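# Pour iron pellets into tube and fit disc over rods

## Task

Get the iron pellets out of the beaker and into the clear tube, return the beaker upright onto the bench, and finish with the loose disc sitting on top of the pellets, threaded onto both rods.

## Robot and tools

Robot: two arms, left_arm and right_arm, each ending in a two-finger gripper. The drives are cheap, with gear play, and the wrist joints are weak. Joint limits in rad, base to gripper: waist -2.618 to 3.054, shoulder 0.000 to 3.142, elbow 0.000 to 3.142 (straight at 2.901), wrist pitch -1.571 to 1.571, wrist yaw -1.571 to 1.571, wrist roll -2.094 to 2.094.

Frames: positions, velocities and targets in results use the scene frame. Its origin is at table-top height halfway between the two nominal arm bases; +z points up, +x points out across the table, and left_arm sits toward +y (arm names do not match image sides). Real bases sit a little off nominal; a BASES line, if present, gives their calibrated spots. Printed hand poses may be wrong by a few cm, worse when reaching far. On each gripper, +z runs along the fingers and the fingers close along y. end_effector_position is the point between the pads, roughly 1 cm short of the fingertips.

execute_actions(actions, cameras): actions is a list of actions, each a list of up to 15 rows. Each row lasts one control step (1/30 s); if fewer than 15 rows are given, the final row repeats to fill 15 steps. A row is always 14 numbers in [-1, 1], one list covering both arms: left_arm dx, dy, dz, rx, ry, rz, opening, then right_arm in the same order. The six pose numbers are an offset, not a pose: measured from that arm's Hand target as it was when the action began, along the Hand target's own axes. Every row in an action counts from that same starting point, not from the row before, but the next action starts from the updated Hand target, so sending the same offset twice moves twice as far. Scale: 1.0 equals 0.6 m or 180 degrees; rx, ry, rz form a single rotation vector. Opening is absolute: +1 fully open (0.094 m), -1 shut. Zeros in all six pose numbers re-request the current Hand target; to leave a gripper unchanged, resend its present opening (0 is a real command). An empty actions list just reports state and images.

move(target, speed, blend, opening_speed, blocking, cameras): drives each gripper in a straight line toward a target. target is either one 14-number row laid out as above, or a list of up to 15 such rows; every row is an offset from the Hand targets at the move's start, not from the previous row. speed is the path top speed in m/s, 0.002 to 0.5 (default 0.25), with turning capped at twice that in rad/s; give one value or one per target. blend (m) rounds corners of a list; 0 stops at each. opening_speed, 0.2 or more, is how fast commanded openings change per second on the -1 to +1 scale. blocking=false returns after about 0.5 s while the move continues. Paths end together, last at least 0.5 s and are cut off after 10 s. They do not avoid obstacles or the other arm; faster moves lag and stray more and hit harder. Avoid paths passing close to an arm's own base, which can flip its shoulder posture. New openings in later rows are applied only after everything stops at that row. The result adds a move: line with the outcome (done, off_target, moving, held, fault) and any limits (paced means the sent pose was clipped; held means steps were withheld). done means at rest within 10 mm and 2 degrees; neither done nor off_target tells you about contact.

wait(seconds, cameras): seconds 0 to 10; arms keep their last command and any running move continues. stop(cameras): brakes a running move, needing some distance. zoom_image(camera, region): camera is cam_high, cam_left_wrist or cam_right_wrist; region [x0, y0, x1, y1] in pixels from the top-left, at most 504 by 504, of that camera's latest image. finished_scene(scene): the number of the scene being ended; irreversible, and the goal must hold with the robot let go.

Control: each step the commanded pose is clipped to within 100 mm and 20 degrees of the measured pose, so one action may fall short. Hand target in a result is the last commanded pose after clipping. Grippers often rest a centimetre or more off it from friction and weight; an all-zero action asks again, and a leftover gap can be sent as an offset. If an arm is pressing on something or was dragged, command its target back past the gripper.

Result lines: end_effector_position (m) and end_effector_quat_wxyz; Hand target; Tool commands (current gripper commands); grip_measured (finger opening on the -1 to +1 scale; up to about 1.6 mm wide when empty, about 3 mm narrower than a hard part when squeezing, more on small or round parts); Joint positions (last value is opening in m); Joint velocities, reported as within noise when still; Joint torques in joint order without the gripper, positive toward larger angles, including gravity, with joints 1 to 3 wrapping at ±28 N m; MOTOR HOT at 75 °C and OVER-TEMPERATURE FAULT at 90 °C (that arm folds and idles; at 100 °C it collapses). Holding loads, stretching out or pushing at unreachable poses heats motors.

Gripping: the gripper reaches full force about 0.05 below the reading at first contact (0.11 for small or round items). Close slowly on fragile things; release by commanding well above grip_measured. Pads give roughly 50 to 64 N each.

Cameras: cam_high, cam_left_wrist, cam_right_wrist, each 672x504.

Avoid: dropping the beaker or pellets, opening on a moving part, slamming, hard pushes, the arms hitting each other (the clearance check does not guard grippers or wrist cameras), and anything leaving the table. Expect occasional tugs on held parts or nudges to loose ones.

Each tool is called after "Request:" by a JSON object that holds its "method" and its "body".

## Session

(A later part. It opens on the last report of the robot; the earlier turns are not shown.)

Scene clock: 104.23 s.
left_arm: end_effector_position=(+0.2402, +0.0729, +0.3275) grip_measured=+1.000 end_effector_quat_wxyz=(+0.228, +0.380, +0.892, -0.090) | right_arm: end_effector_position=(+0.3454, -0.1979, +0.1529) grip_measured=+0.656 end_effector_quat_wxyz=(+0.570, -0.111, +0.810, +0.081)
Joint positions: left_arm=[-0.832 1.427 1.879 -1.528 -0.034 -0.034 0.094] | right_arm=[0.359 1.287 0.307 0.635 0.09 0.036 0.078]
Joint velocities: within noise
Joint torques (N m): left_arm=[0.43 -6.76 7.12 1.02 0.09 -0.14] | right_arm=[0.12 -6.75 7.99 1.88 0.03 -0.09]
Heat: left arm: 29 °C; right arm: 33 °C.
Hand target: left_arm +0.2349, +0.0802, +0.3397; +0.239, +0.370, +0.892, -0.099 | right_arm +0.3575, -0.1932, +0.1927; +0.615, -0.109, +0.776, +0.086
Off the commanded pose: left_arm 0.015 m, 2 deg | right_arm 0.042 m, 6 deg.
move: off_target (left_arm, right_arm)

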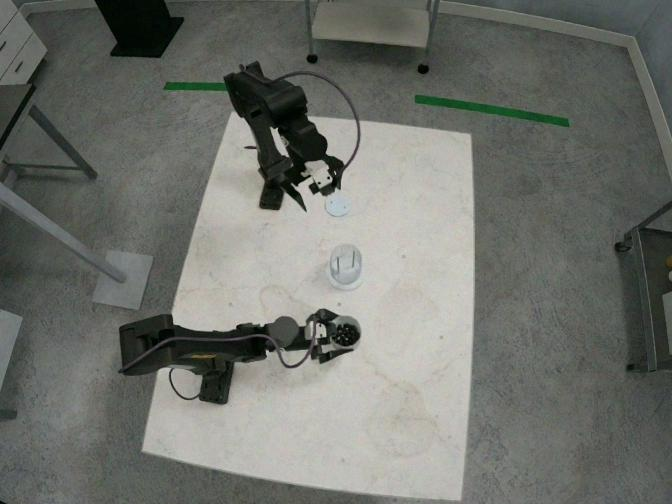

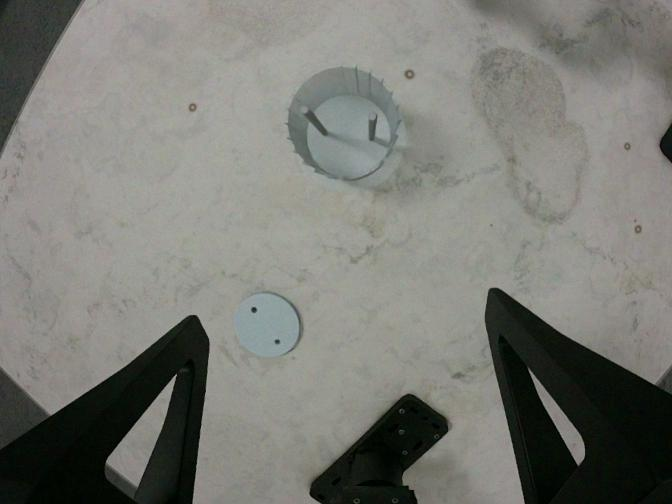

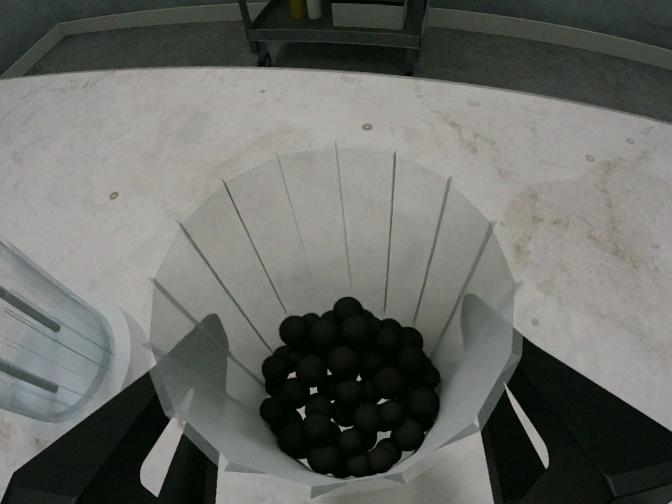

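Request:
{"method": "move", "body": {"target": [0,0,0,0,0,0,1, -0.1528,0.2035,0.0493,0,-0.0528,0,0], "speed": 0.12}}

Scene clock: 115.93 s.
left_arm: end_effector_position=(+0.2402, +0.0729, +0.3275) grip_measured=+1.000 end_effector_quat_wxyz=(+0.228, +0.380, +0.892, -0.090) | right_arm: end_effector_position=(+0.3634, -0.0673, +0.2394) grip_measured=+0.656 end_effector_quat_wxyz=(+0.643, -0.128, +0.751, +0.078)
Joint positions: left_arm=[-0.832 1.427 1.879 -1.528 -0.034 -0.034 0.094] | right_arm=[0.778 1.483 0.678 0.62 0.493 0.041 0.078]
Joint velocities: within noise
Joint torques (N m): left_arm=[0.75 -6.65 6.87 1.04 0.07 -0.13] | right_arm=[0.28 -6.05 8.8 2.11 0.19 -0.07]
Heat: left arm: 29 °C; right arm: 33 °C.
Hand target: left_arm +0.2349, +0.0802, +0.3397; +0.239, +0.370, +0.892, -0.099 | right_arm +0.3719, -0.0621, +0.2751; +0.677, -0.102, +0.723, +0.095
Off the commanded pose: left_arm 0.015 m, 2 deg | right_arm 0.037 m, 6 deg.
move: off_target (left_arm, right_arm)

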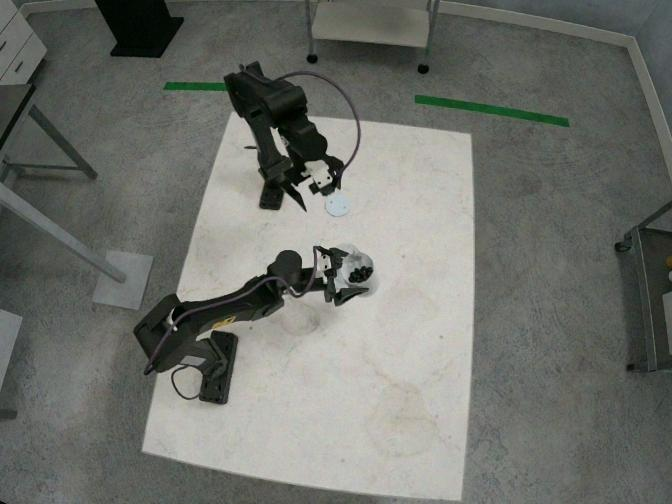

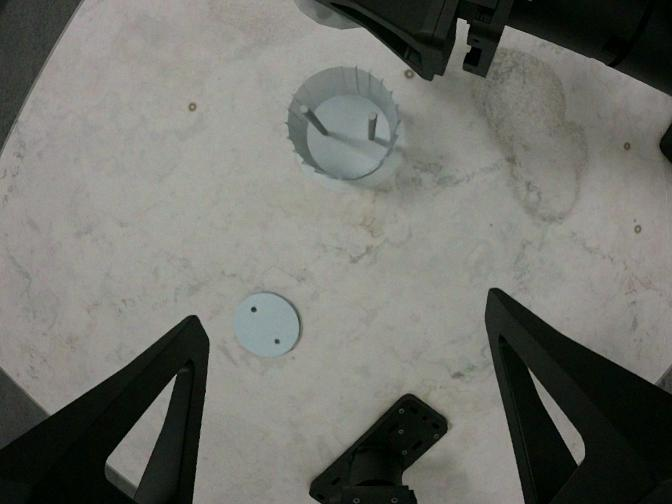

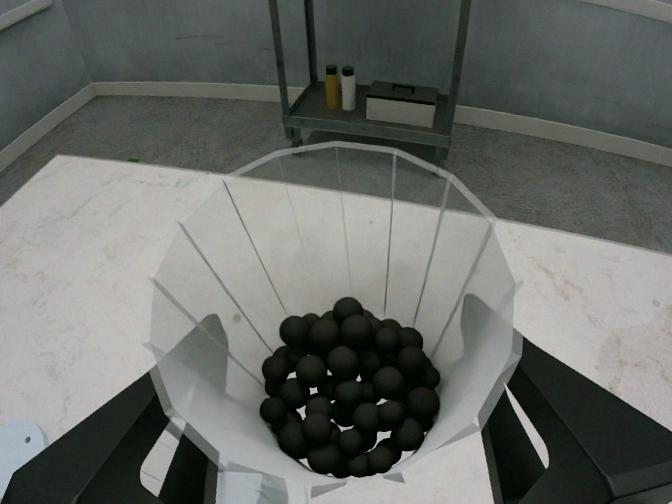

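Request:
{"method": "move", "body": {"target": [0.0267,0,-0.0538,0,-0.0833,0,1, 0.067,0.0067,0,0,-0.0556,0,0], "speed": 0.12}}

Scene clock: 120.17 s.
left_arm: end_effector_position=(+0.2121, +0.1047, +0.3507) grip_measured=+1.000 end_effector_quat_wxyz=(+0.332, +0.362, +0.860, -0.135) | right_arm: end_effector_position=(+0.3695, -0.0611, +0.2074) grip_measured=+0.656 end_effector_quat_wxyz=(+0.703, -0.114, +0.697, +0.086)
Joint positions: left_arm=[-0.844 1.114 1.638 -1.363 -0.05 -0.045 0.094] | right_arm=[0.785 1.761 0.568 1.195 0.514 -0.042 0.078]
Joint velocities: within noise
Joint torques (N m): left_arm=[-0.57 -2.48 4.7 1.96 -0.11 -0.14] | right_arm=[0.59 -6.87 4.15 2.58 0.09 -0.12]
Heat: left arm: 28 °C; right arm: 33 °C.
Hand target: left_arm +0.2136, +0.1014, +0.3597; +0.354, +0.354, +0.854, -0.146 | right_arm +0.3682, -0.0589, +0.2349; +0.737, -0.093, +0.661, +0.103
Off the commanded pose: left_arm 0.010 m, 3 deg | right_arm 0.028 m, 7 deg.
move: off_target (left_arm, right_arm)

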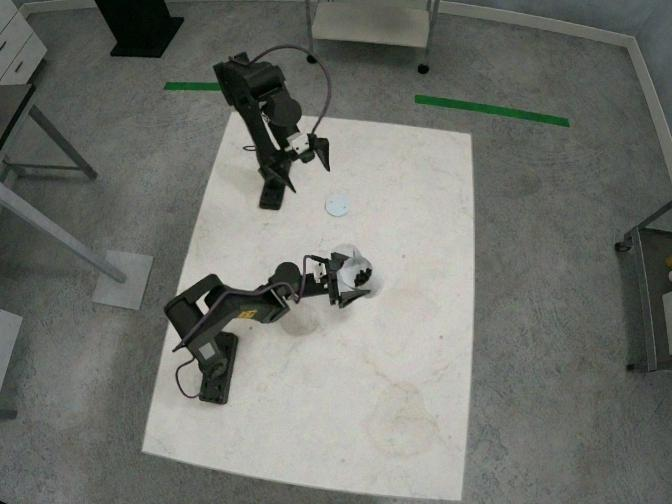

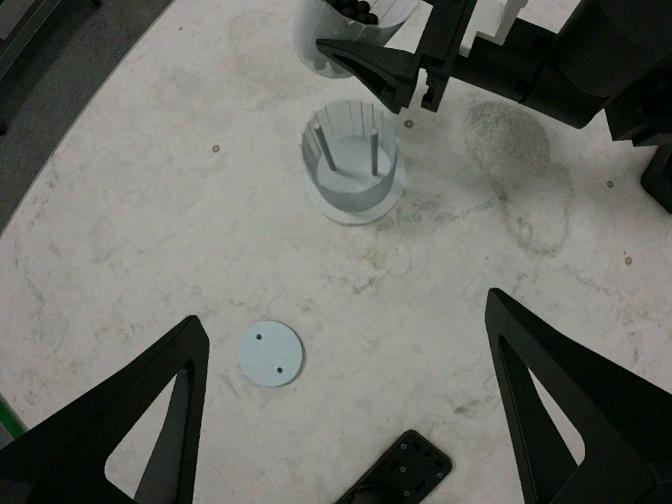

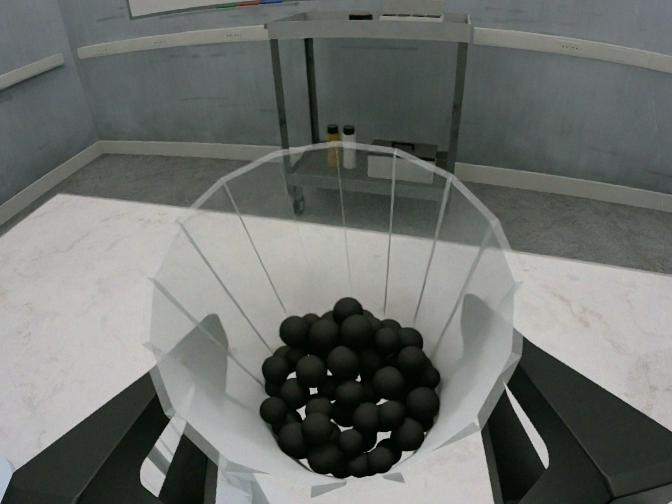

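Request:
{"method": "move", "body": {"target": [0,0,0,0,-0.0667,0,1, 0,0,0,0,0,-0.25,0], "speed": 0.2}}

Scene clock: 123.67 s.
left_arm: end_effector_position=(+0.2129, +0.1037, +0.3484) grip_measured=+1.000 end_effector_quat_wxyz=(+0.419, +0.345, +0.822, -0.170) | right_arm: end_effector_position=(+0.3699, -0.0621, +0.2077) grip_measured=+0.656 end_effector_quat_wxyz=(+0.682, -0.370, +0.601, -0.192)
Joint positions: left_arm=[-0.862 0.917 1.375 -1.091 -0.077 -0.045 0.094] | right_arm=[0.785 1.761 0.568 1.197 0.521 -0.827 0.078]
Joint velocities: within noise
Joint torques (N m): left_arm=[-0.59 -1.62 5.2 2.13 -0.04 -0.07] | right_arm=[0.58 -6.84 4.23 2.58 0.04 -0.16]
Heat: left arm: 28 °C; right arm: 33 °C.
Hand target: left_arm +0.2136, +0.1014, +0.3597; +0.441, +0.336, +0.812, -0.182 | right_arm +0.3682, -0.0589, +0.2349; +0.721, -0.339, +0.575, -0.187
Off the commanded pose: left_arm 0.012 m, 3 deg | right_arm 0.027 m, 6 deg.
move: off_target (left_arm, right_arm)

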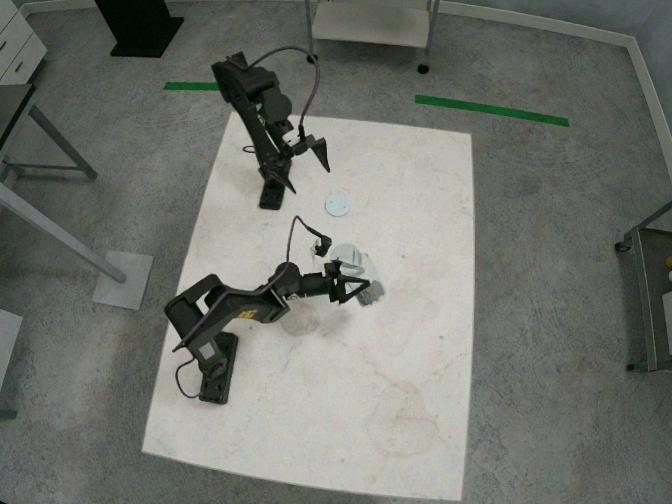

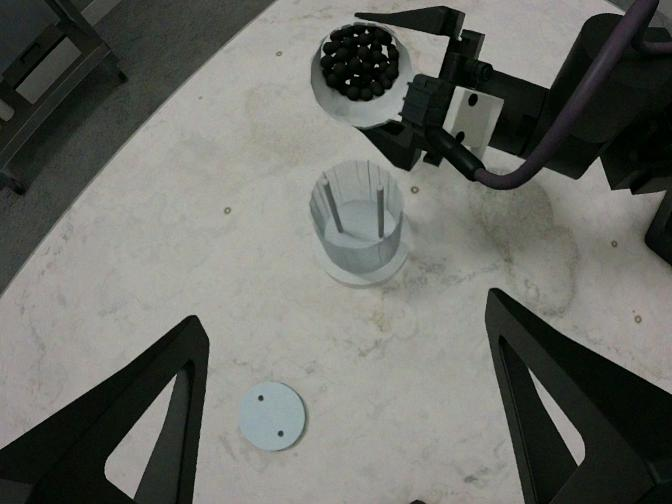

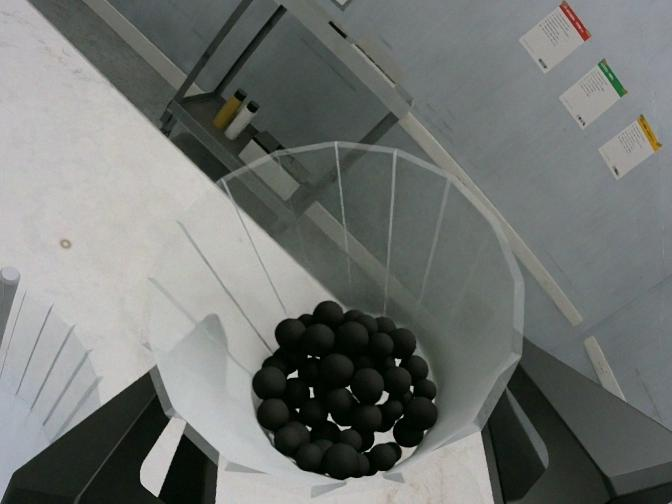

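Request:
{"method": "zoom_image", "body": {"camera": "cam_left_wrist", "region": [280, 0, 460, 300]}}

Scaled by 1.680 from the camera's 672x504 image, which has a finer 960x720 frame.

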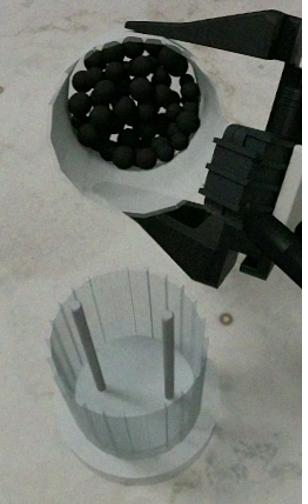

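Request:
{"method": "move", "body": {"target": [0,0,0,0,0,0,1, 0.0605,0.0682,-0.0223,0,0,-0.0833,0], "speed": 0.08}}

Scene clock: 130.23 s.
left_arm: end_effector_position=(+0.2129, +0.1037, +0.3484) grip_measured=+1.000 end_effector_quat_wxyz=(+0.419, +0.345, +0.822, -0.170) | right_arm: end_effector_position=(+0.3636, -0.0621, +0.1763) grip_measured=+0.656 end_effector_quat_wxyz=(+0.676, -0.413, +0.547, -0.271)
Joint positions: left_arm=[-0.862 0.917 1.375 -1.091 -0.077 -0.045 0.094] | right_arm=[0.807 1.971 0.527 1.514 0.553 -1.065 0.078]
Joint velocities: within noise
Joint torques (N m): left_arm=[-0.7 -1.74 5.29 2.18 -0.08 -0.08] | right_arm=[0.66 -6.38 2.56 1.9 -0.02 -0.32]
Heat: left arm: 28 °C; right arm: 34 °C.
Hand target: left_arm +0.2136, +0.1014, +0.3597; +0.441, +0.336, +0.812, -0.182 | right_arm +0.3602, -0.0579, +0.1792; +0.690, -0.411, +0.526, -0.279
Off the commanded pose: left_arm 0.012 m, 3 deg | right_arm 0.006 m, 3 deg.
joint sent to its limit (right arm) — joint 4 (wrist pitch), upper limit. The joint targets are off in position, not in orientation.
move: off_target (left_arm, right_arm)

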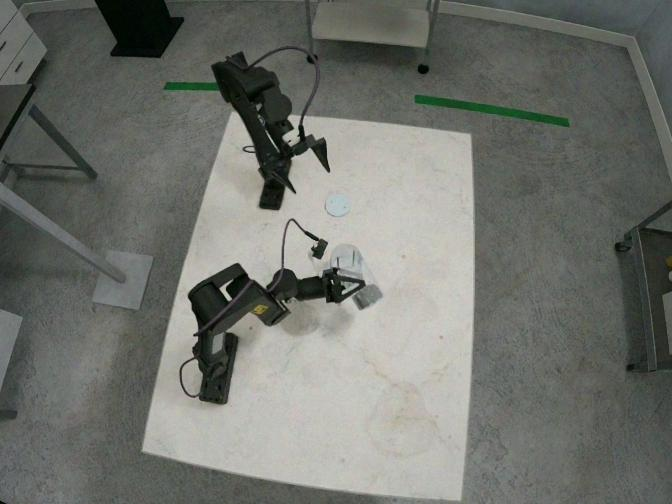

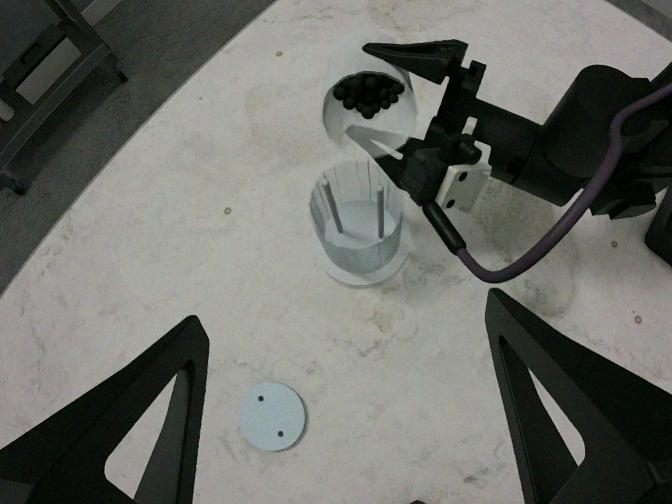

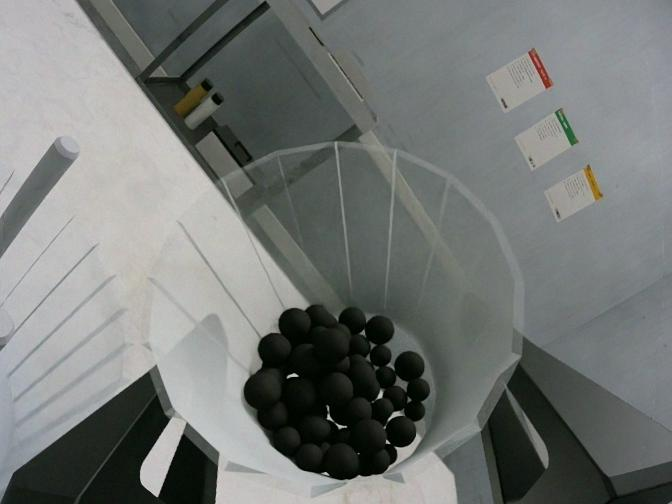

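Request:
{"method": "zoom_image", "body": {"camera": "cam_left_wrist", "region": [290, 20, 490, 290]}}

Scaled by 1.867 from the camera's 672x504 image, which has a finer 960x720 frame.

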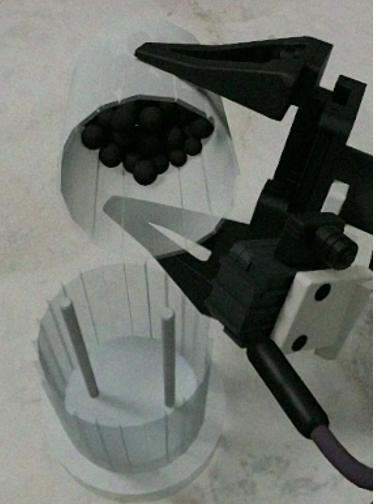

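Request:
{"method": "move", "body": {"target": [0,0,0,0,0,0,1, -0.0182,-0.0143,0,-0.0219,0.0087,-0.0944,0], "speed": 0.06}}

Scene clock: 138.73 s.
left_arm: end_effector_position=(+0.2129, +0.1037, +0.3484) grip_measured=+1.000 end_effector_quat_wxyz=(+0.419, +0.345, +0.822, -0.170) | right_arm: end_effector_position=(+0.3593, -0.0578, +0.1655) grip_measured=+0.655 end_effector_quat_wxyz=(+0.598, -0.522, +0.490, -0.362)
Joint positions: left_arm=[-0.862 0.917 1.375 -1.091 -0.077 -0.045 0.094] | right_arm=[0.825 1.914 0.527 1.359 0.565 -1.346 0.078]
Joint velocities: within noise
Joint torques (N m): left_arm=[-0.75 -1.81 4.94 2.15 -0.06 -0.06] | right_arm=[0.7 -11.62 3.66 1.66 0.04 -0.16]
Heat: left arm: 28 °C; right arm: 34 °C.
Hand target: left_arm +0.2136, +0.1014, +0.3597; +0.441, +0.336, +0.812, -0.182 | right_arm +0.3575, -0.0533, +0.1920; +0.620, -0.504, +0.478, -0.365
Off the commanded pose: left_arm 0.012 m, 3 deg | right_arm 0.027 m, 4 deg.
move: off_target (left_arm, right_arm)

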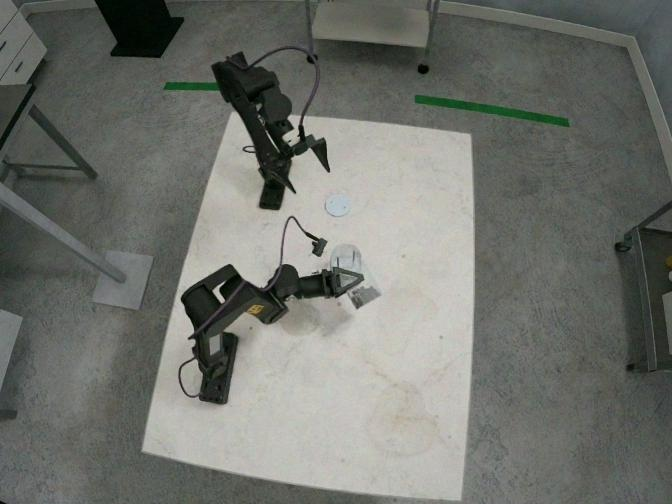

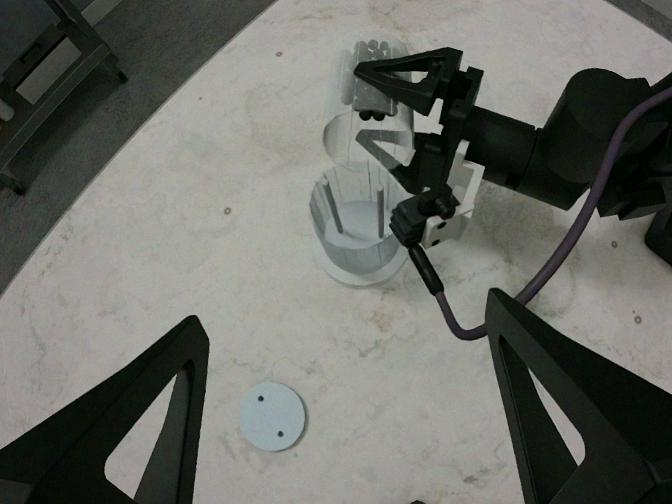

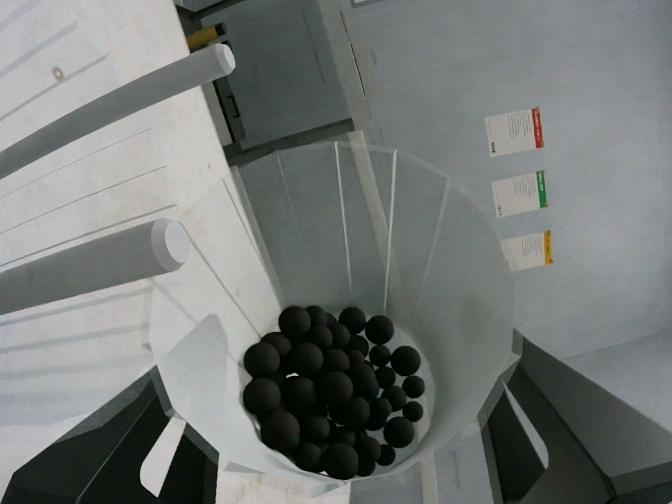

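Request:
{"method": "zoom_image", "body": {"camera": "cam_left_wrist", "region": [290, 20, 490, 290]}}

Request:
{"method": "zoom_image", "body": {"camera": "cam_right_wrist", "region": [100, 0, 560, 500]}}

Scaled by 1.867 from the camera's 672x504 image, which has a finer 960x720 frame.

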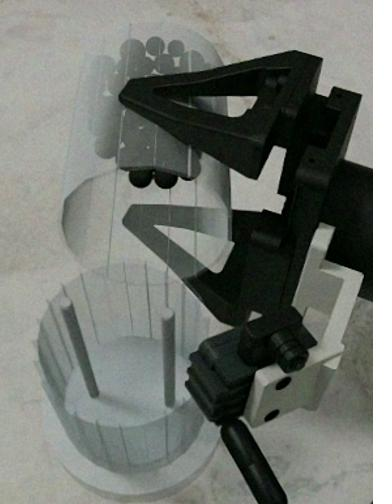

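Scaled by 1.008 from the camera's 672x504 image, which has a finer 960x720 frame.

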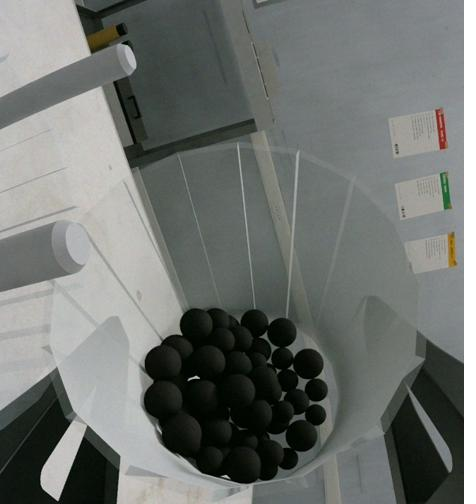

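Request:
{"method": "move", "body": {"target": [0,0,0,0,0,0,1, -0.013,-0.0137,-0.0043,0,0,-0.0611,0], "speed": 0.05, "cameras": ["cam_left_wrist", "cam_right_wrist"]}}

Scene clock: 143.67 s.
left_arm: end_effector_position=(+0.2129, +0.1037, +0.3484) grip_measured=+1.000 end_effector_quat_wxyz=(+0.419, +0.345, +0.822, -0.170) | right_arm: end_effector_position=(+0.3534, -0.0530, +0.1715) grip_measured=+0.655 end_effector_quat_wxyz=(+0.558, -0.572, +0.435, -0.416)
Joint positions: left_arm=[-0.862 0.917 1.375 -1.091 -0.077 -0.045 0.094] | right_arm=[0.848 1.873 0.527 1.309 0.58 -1.541 0.078]
Joint velocities: within noise
Joint torques (N m): left_arm=[-0.94 -1.69 5.08 2.2 -0.08 -0.06] | right_arm=[0.73 -11.52 4.62 1.6 0.14 -0.11]
Heat: left arm: 28 °C; right arm: 35 °C.
Hand target: left_arm +0.2136, +0.1014, +0.3597; +0.441, +0.336, +0.812, -0.182 | right_arm +0.3531, -0.0485, +0.2017; +0.582, -0.547, +0.428, -0.423
Off the commanded pose: left_arm 0.012 m, 3 deg | right_arm 0.031 m, 4 deg.
move: off_target (left_arm, right_arm)
Images, in order (width x height): cam_left_wrist 672x504, cam_right_wrist 672x504.

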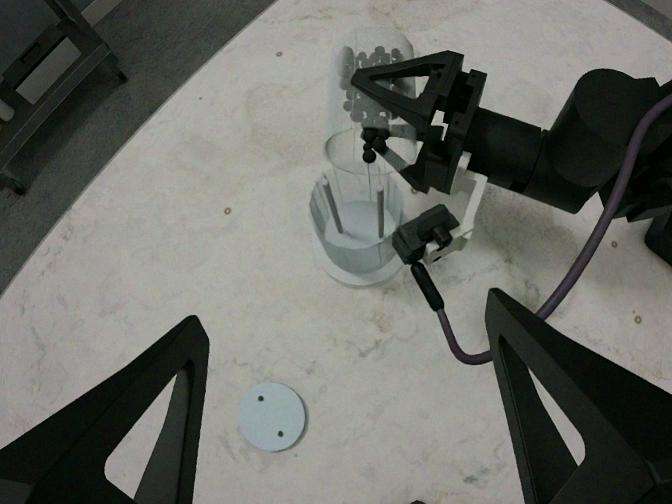

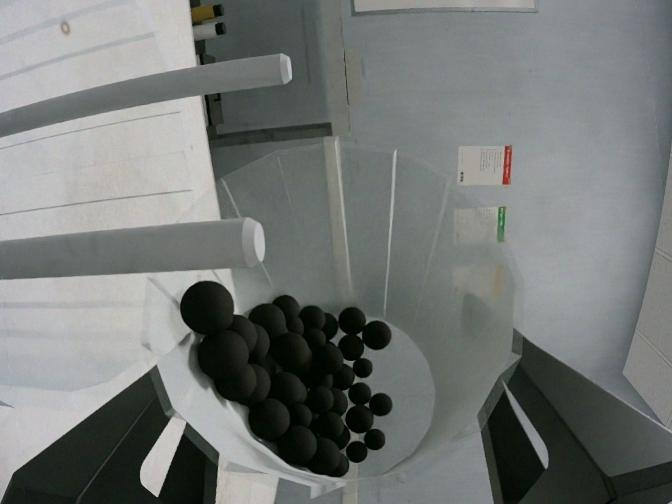

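Request:
{"method": "move", "body": {"target": [0,0,0,0,0,0,1, -0.0075,-0.0057,0.0205,0,0,0,0], "speed": 0.05, "cameras": ["cam_left_wrist", "cam_right_wrist"]}}

Scene clock: 148.07 s.
left_arm: end_effector_position=(+0.2129, +0.1037, +0.3484) grip_measured=+1.000 end_effector_quat_wxyz=(+0.419, +0.345, +0.822, -0.170) | right_arm: end_effector_position=(+0.3584, -0.0471, +0.1722) grip_measured=+0.655 end_effector_quat_wxyz=(+0.552, -0.578, +0.434, -0.416)
Joint positions: left_arm=[-0.862 0.917 1.375 -1.091 -0.077 -0.045 0.094] | right_arm=[0.848 1.873 0.562 1.258 0.58 -1.544 0.078]
Joint velocities: within noise
Joint torques (N m): left_arm=[-0.73 -1.66 5.2 2.21 -0.12 -0.07] | right_arm=[-0.09 -10.51 6.24 1.72 0.01 -0.11]
Heat: left arm: 29 °C; right arm: 35 °C.
Hand target: left_arm +0.2136, +0.1014, +0.3597; +0.441, +0.336, +0.812, -0.182 | right_arm +0.3636, -0.0410, +0.2057; +0.582, -0.547, +0.428, -0.423
Off the commanded pose: left_arm 0.012 m, 3 deg | right_arm 0.034 m, 5 deg.
move: off_target (left_arm, right_arm)
Images, in order (width x height): cam_left_wrist 672x504, cam_right_wrist 672x504.

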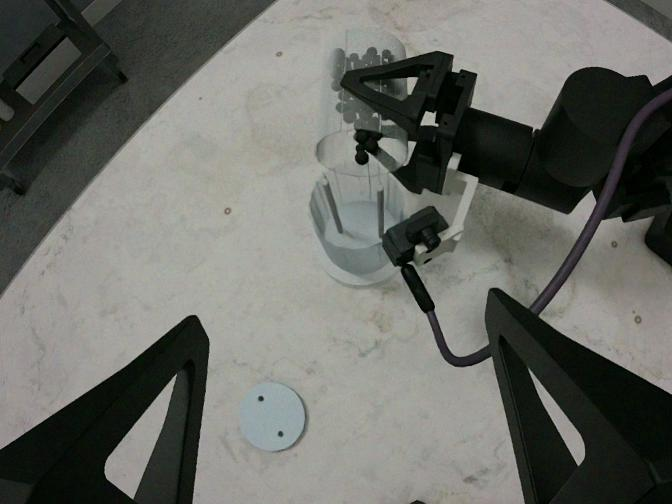

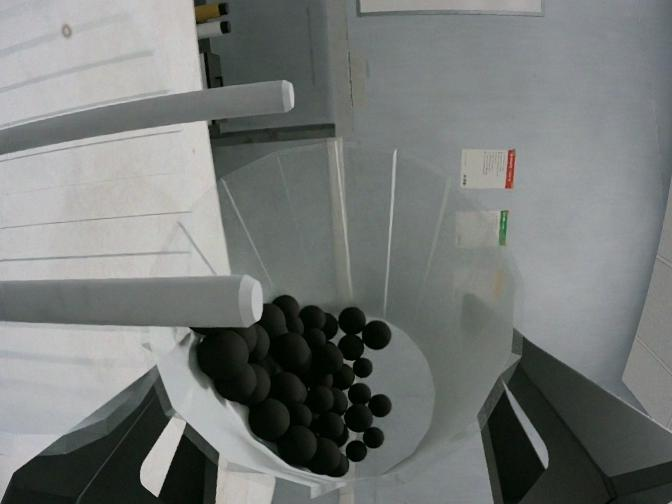

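Request:
{"method": "execute_actions", "body": {"actions": []}}

Scene clock: 149.83 s.
left_arm: end_effector_position=(+0.2129, +0.1037, +0.3484) grip_measured=+1.000 end_effector_quat_wxyz=(+0.419, +0.345, +0.822, -0.170) | right_arm: end_effector_position=(+0.3584, -0.0471, +0.1722) grip_measured=+0.655 end_effector_quat_wxyz=(+0.552, -0.578, +0.434, -0.417)
Joint positions: left_arm=[-0.862 0.917 1.375 -1.091 -0.077 -0.045 0.094] | right_arm=[0.848 1.873 0.562 1.258 0.58 -1.545 0.078]
Joint velocities: within noise
Joint torques (N m): left_arm=[-0.83 -1.39 5.27 2.2 -0.07 -0.05] | right_arm=[-0.02 -10.54 6.06 1.7 0.06 -0.1]
Heat: left arm: 29 °C; right arm: 35 °C.
Hand target: left_arm +0.2136, +0.1014, +0.3597; +0.441, +0.336, +0.812, -0.182 | right_arm +0.3636, -0.0410, +0.2057; +0.582, -0.547, +0.428, -0.423
Tool commands: left_gripper/opening=+1.0 right_gripper/opening=+0.0
Off the commanded pose: left_arm 0.012 m, 3 deg | right_arm 0.034 m, 5 deg.

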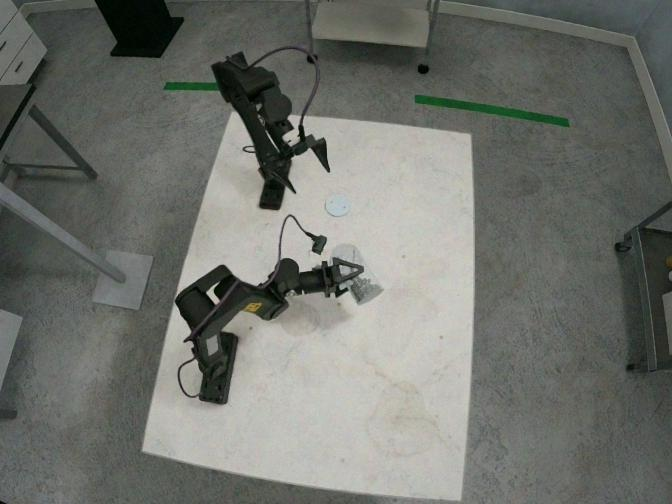

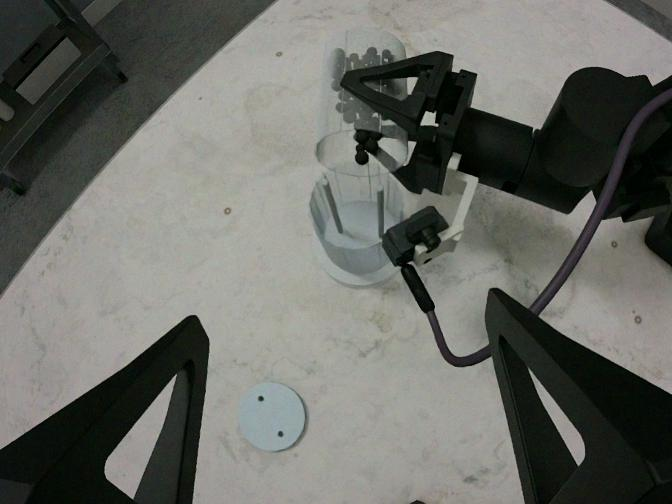

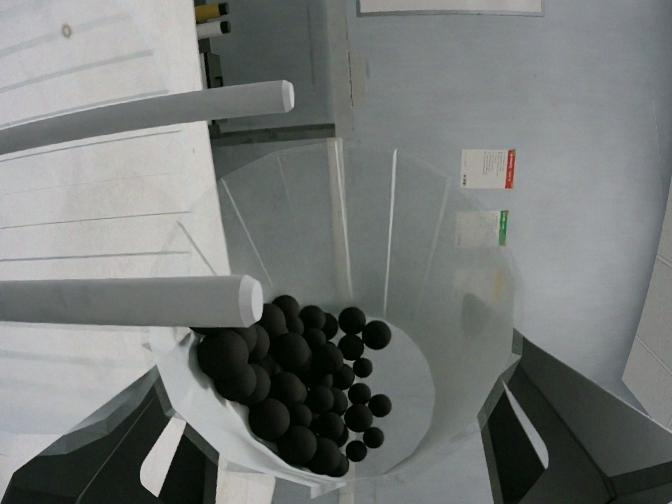

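Request:
{"method": "zoom_image", "body": {"camera": "cam_left_wrist", "region": [260, 10, 480, 310]}}

Request:
{"method": "zoom_image", "body": {"camera": "cam_right_wrist", "region": [120, 60, 560, 504]}}

Scaled by 1.680 from the camera's 672x504 image, which has a finer 960x720 frame.

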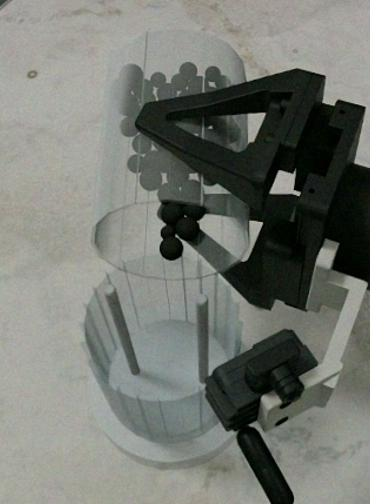

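Scaled by 1.135 from the camera's 672x504 image, which has a finer 960x720 frame.

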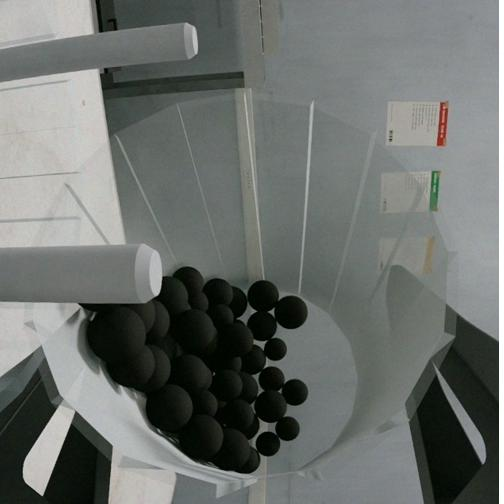

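Request:
{"method": "move", "body": {"target": [0,0,0,0,0,0,1,-0.0121,-0.0197,-0.003,0,0,-0.0389,0], "speed": 0.05, "cameras": ["cam_left_wrist","cam_right_wrist"]}}

Scene clock: 155.50 s.
left_arm: end_effector_position=(+0.2129, +0.1037, +0.3484) grip_measured=+1.000 end_effector_quat_wxyz=(+0.419, +0.345, +0.822, -0.170) | right_arm: end_effector_position=(+0.3574, -0.0427, +0.1784) grip_measured=+0.655 end_effector_quat_wxyz=(-0.518, +0.610, -0.393, +0.453)
Joint positions: left_arm=[-0.862 0.917 1.375 -1.091 -0.077 -0.045 0.094] | right_arm=[0.86 1.841 0.58 1.195 0.593 -1.68 0.078]
Joint velocities: within noise
Joint torques (N m): left_arm=[-0.65 -1.8 5.14 2.21 -0.04 -0.08] | right_arm=[0.65 -11.44 6.45 1.72 0.13 -0.03]
Heat: left arm: 29 °C; right arm: 36 °C.
Hand target: left_arm +0.2136, +0.1014, +0.3597; +0.441, +0.336, +0.812, -0.182 | right_arm +0.3595, -0.0350, +0.2177; -0.555, +0.572, -0.393, +0.458
Off the commanded pose: left_arm 0.012 m, 3 deg | right_arm 0.040 m, 6 deg.
move: off_target (left_arm, right_arm)
Images, in order (width x height): cam_left_wrist 672x504, cam_right_wrist 672x504.

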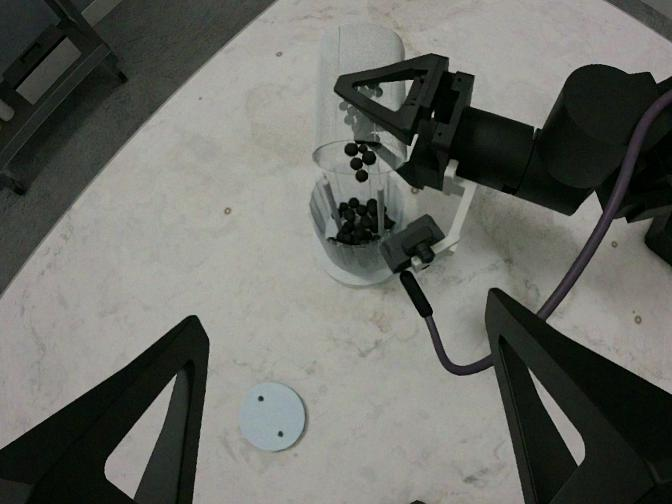

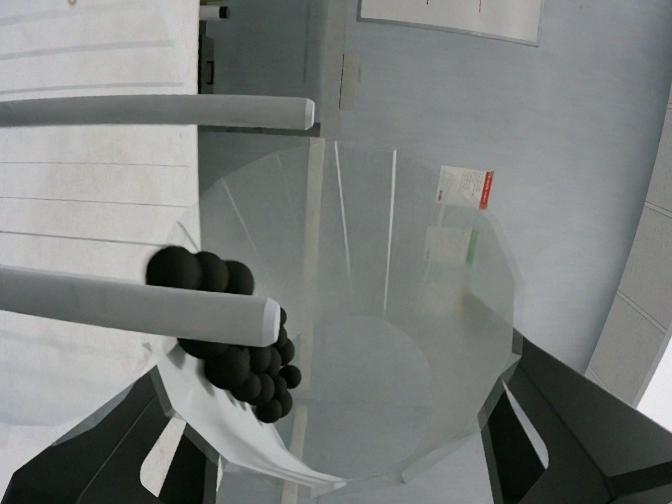

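Request:
{"method": "move", "body": {"target": [0,0,0,0,0,0,1,-0.0102,-0.0211,-0.0037,0,0,-0.05,0], "speed": 0.06, "cameras": ["cam_left_wrist","cam_right_wrist"]}}

Scene clock: 158.80 s.
left_arm: end_effector_position=(+0.2129, +0.1037, +0.3484) grip_measured=+1.000 end_effector_quat_wxyz=(+0.419, +0.345, +0.822, -0.170) | right_arm: end_effector_position=(+0.3552, -0.0344, +0.2008) grip_measured=+0.655 end_effector_quat_wxyz=(-0.494, +0.625, -0.345, +0.497)
Joint positions: left_arm=[-0.862 0.917 1.375 -1.091 -0.077 -0.045 0.094] | right_arm=[0.885 1.799 0.613 1.165 0.619 -1.841 0.078]
Joint velocities: within noise
Joint torques (N m): left_arm=[-0.77 -1.66 5.3 2.21 -0.09 -0.09] | right_arm=[0.64 -11.04 6.26 1.42 0.07 -0.02]
Heat: left arm: 29 °C; right arm: 36 °C.
Hand target: left_arm +0.2136, +0.1014, +0.3597; +0.441, +0.336, +0.812, -0.182 | right_arm +0.3550, -0.0288, +0.2297; -0.517, +0.602, -0.347, +0.500
Off the commanded pose: left_arm 0.012 m, 3 deg | right_arm 0.029 m, 4 deg.
move: off_target (left_arm, right_arm)
Images, in order (width x height): cam_left_wrist 672x504, cam_right_wrist 672x504.

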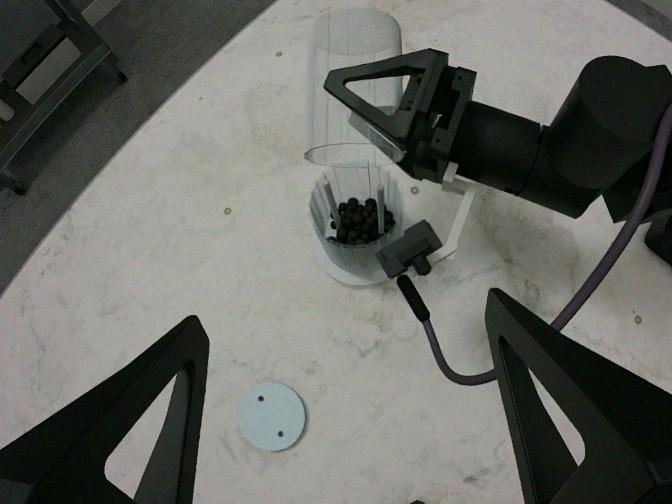

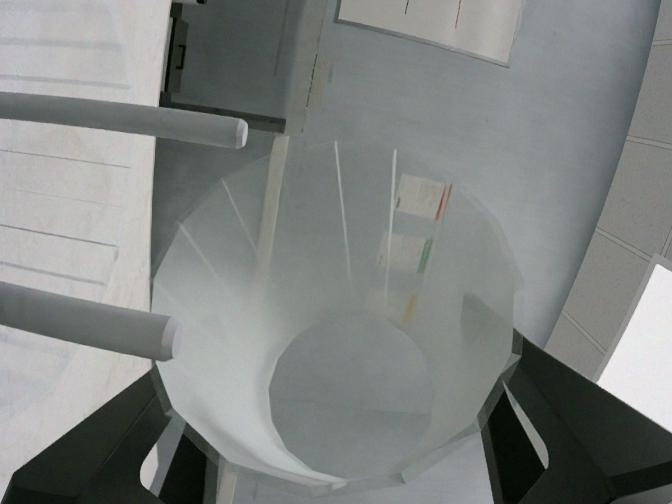

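Request:
{"method": "zoom_image", "body": {"camera": "cam_left_wrist", "region": [260, 0, 480, 310]}}

Request:
{"method": "zoom_image", "body": {"camera": "cam_right_wrist", "region": [120, 120, 560, 504]}}

Scaled by 1.626 from the camera's 672x504 image, which has a finer 960x720 frame.

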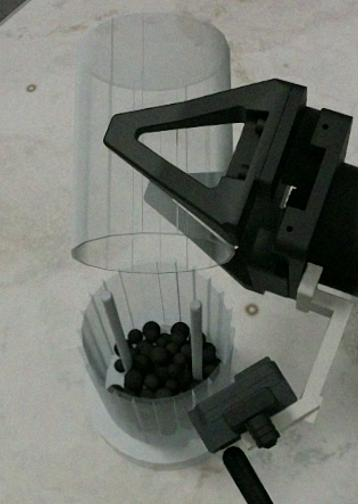

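Scaled by 1.145 from the camera's 672x504 image, which has a finer 960x720 frame.

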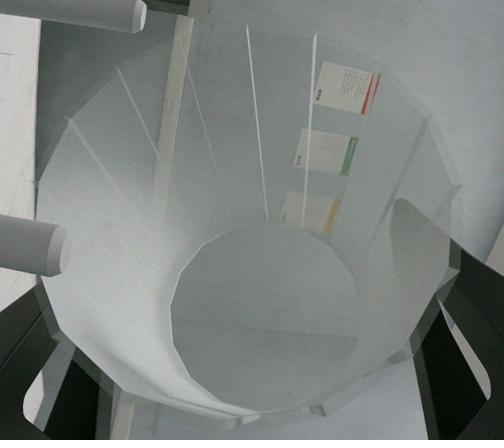

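Request:
{"method": "move", "body": {"target": [[0,0,0,0,0,0,1,0.0203,-0.0808,0.0029,0,0,0,0],[0,0,0,0,0,0,1,0.0976,-0.0689,0.0328,0,0,0,0],[0,0,0,0,0,0,1,0.1714,-0.026,0.0085,-0.061,0.0468,0.346,0],[0,0,0,0,0,0,1,0.2569,0.113,-0.0723,-0.1017,0.078,0.5766,0],[0,0,0,0,0,0,1,0.2217,0.2578,-0.1038,-0.1017,0.078,0.5766,0]], "speed": [0.12,0.2,0.35,0.35,0.2], "blend": [0.02,0.03,0.03,0.03,0]}}

Scene clock: 167.73 s.
left_arm: end_effector_position=(+0.2129, +0.1037, +0.3484) grip_measured=+1.000 end_effector_quat_wxyz=(+0.419, +0.345, +0.822, -0.170) | right_arm: end_effector_position=(+0.3399, -0.2036, +0.0979) grip_measured=+0.655 end_effector_quat_wxyz=(+0.559, -0.120, +0.816, +0.081)
Joint positions: left_arm=[-0.862 0.917 1.375 -1.091 -0.077 -0.045 0.094] | right_arm=[0.33 1.58 0.198 1.011 0.05 0.016 0.078]
Joint velocities: within noise
Joint torques (N m): left_arm=[-0.81 -1.83 5.3 2.17 -0.08 -0.06] | right_arm=[-0.57 -3.86 2.78 2.17 -0.08 0.15]
Heat: left arm: 30 °C; right arm: 36 °C.
Hand target: left_arm +0.2136, +0.1014, +0.3597; +0.441, +0.336, +0.812, -0.182 | right_arm +0.3449, -0.2049, +0.1097; +0.581, -0.108, +0.802, +0.089
Off the commanded pose: left_arm 0.012 m, 3 deg | right_arm 0.013 m, 3 deg.
move: off_target (left_arm, right_arm); blend cut to 0.0251 m at target 2

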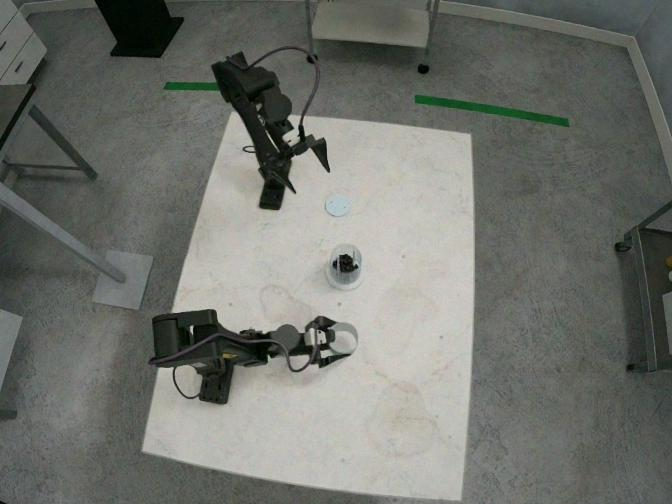

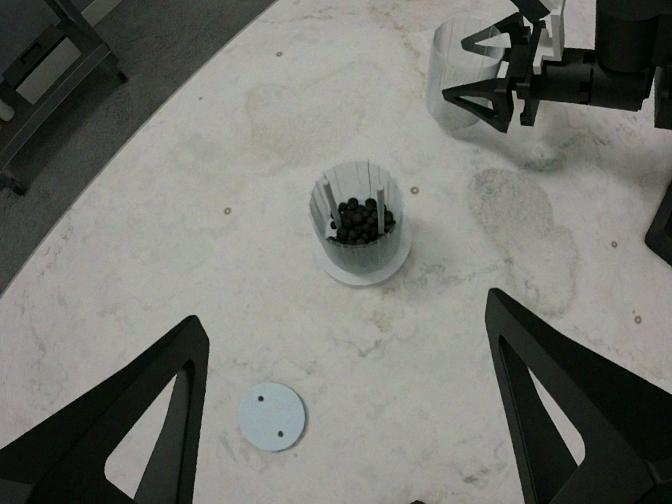

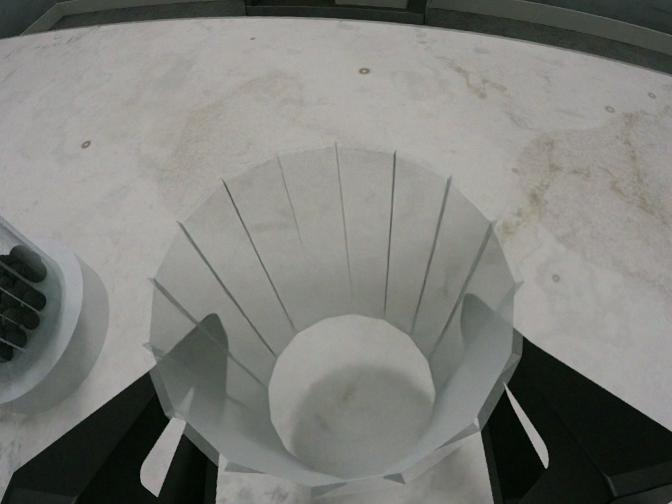

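Request:
{"method": "move", "body": {"target": [0,0,0,0,0,0,1,0.0499,-0.0009,0.0163,0,-0.006,0,0], "speed": 0.08, "cameras": ["cam_left_wrist","cam_right_wrist"]}}

Scene clock: 170.17 s.
left_arm: end_effector_position=(+0.2129, +0.1037, +0.3484) grip_measured=+1.000 end_effector_quat_wxyz=(+0.419, +0.345, +0.822, -0.170) | right_arm: end_effector_position=(+0.3422, -0.2028, +0.0688) grip_measured=+0.655 end_effector_quat_wxyz=(+0.570, -0.118, +0.809, +0.083)
Joint positions: left_arm=[-0.862 0.917 1.375 -1.091 -0.077 -0.045 0.094] | right_arm=[0.33 1.894 0.177 1.375 0.05 0.018 0.078]
Joint velocities: within noise
Joint torques (N m): left_arm=[-1.01 -1.63 5.23 2.13 -0.12 -0.11] | right_arm=[-0.51 -4.68 0.91 2.2 -0.06 0.16]
Heat: left arm: 30 °C; right arm: 35 °C.
Hand target: left_arm +0.2136, +0.1014, +0.3597; +0.441, +0.336, +0.812, -0.182 | right_arm +0.3450, -0.2049, +0.0782; +0.589, -0.107, +0.796, +0.090
Off the commanded pose: left_arm 0.012 m, 3 deg | right_arm 0.010 m, 3 deg.
move: off_target (left_arm, right_arm)
Images, in order (width x height): cam_left_wrist 672x504, cam_right_wrist 672x504.

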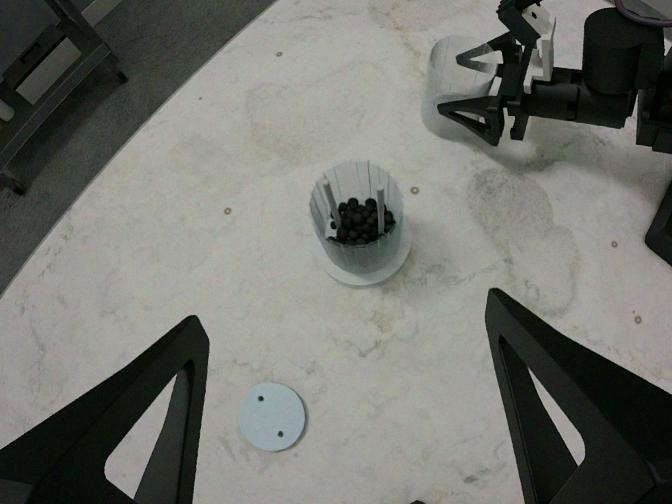

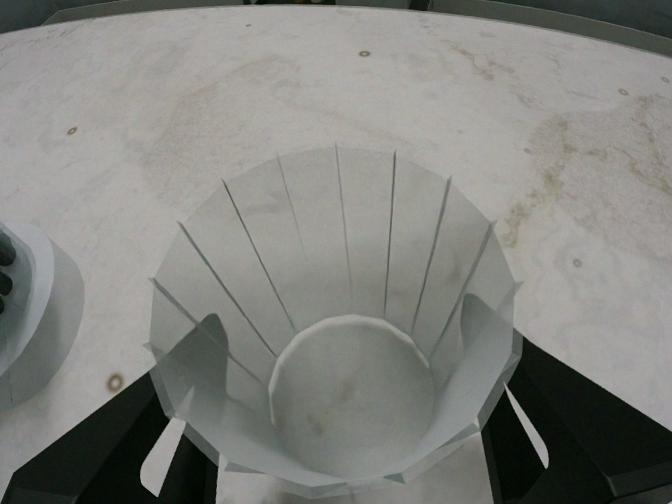

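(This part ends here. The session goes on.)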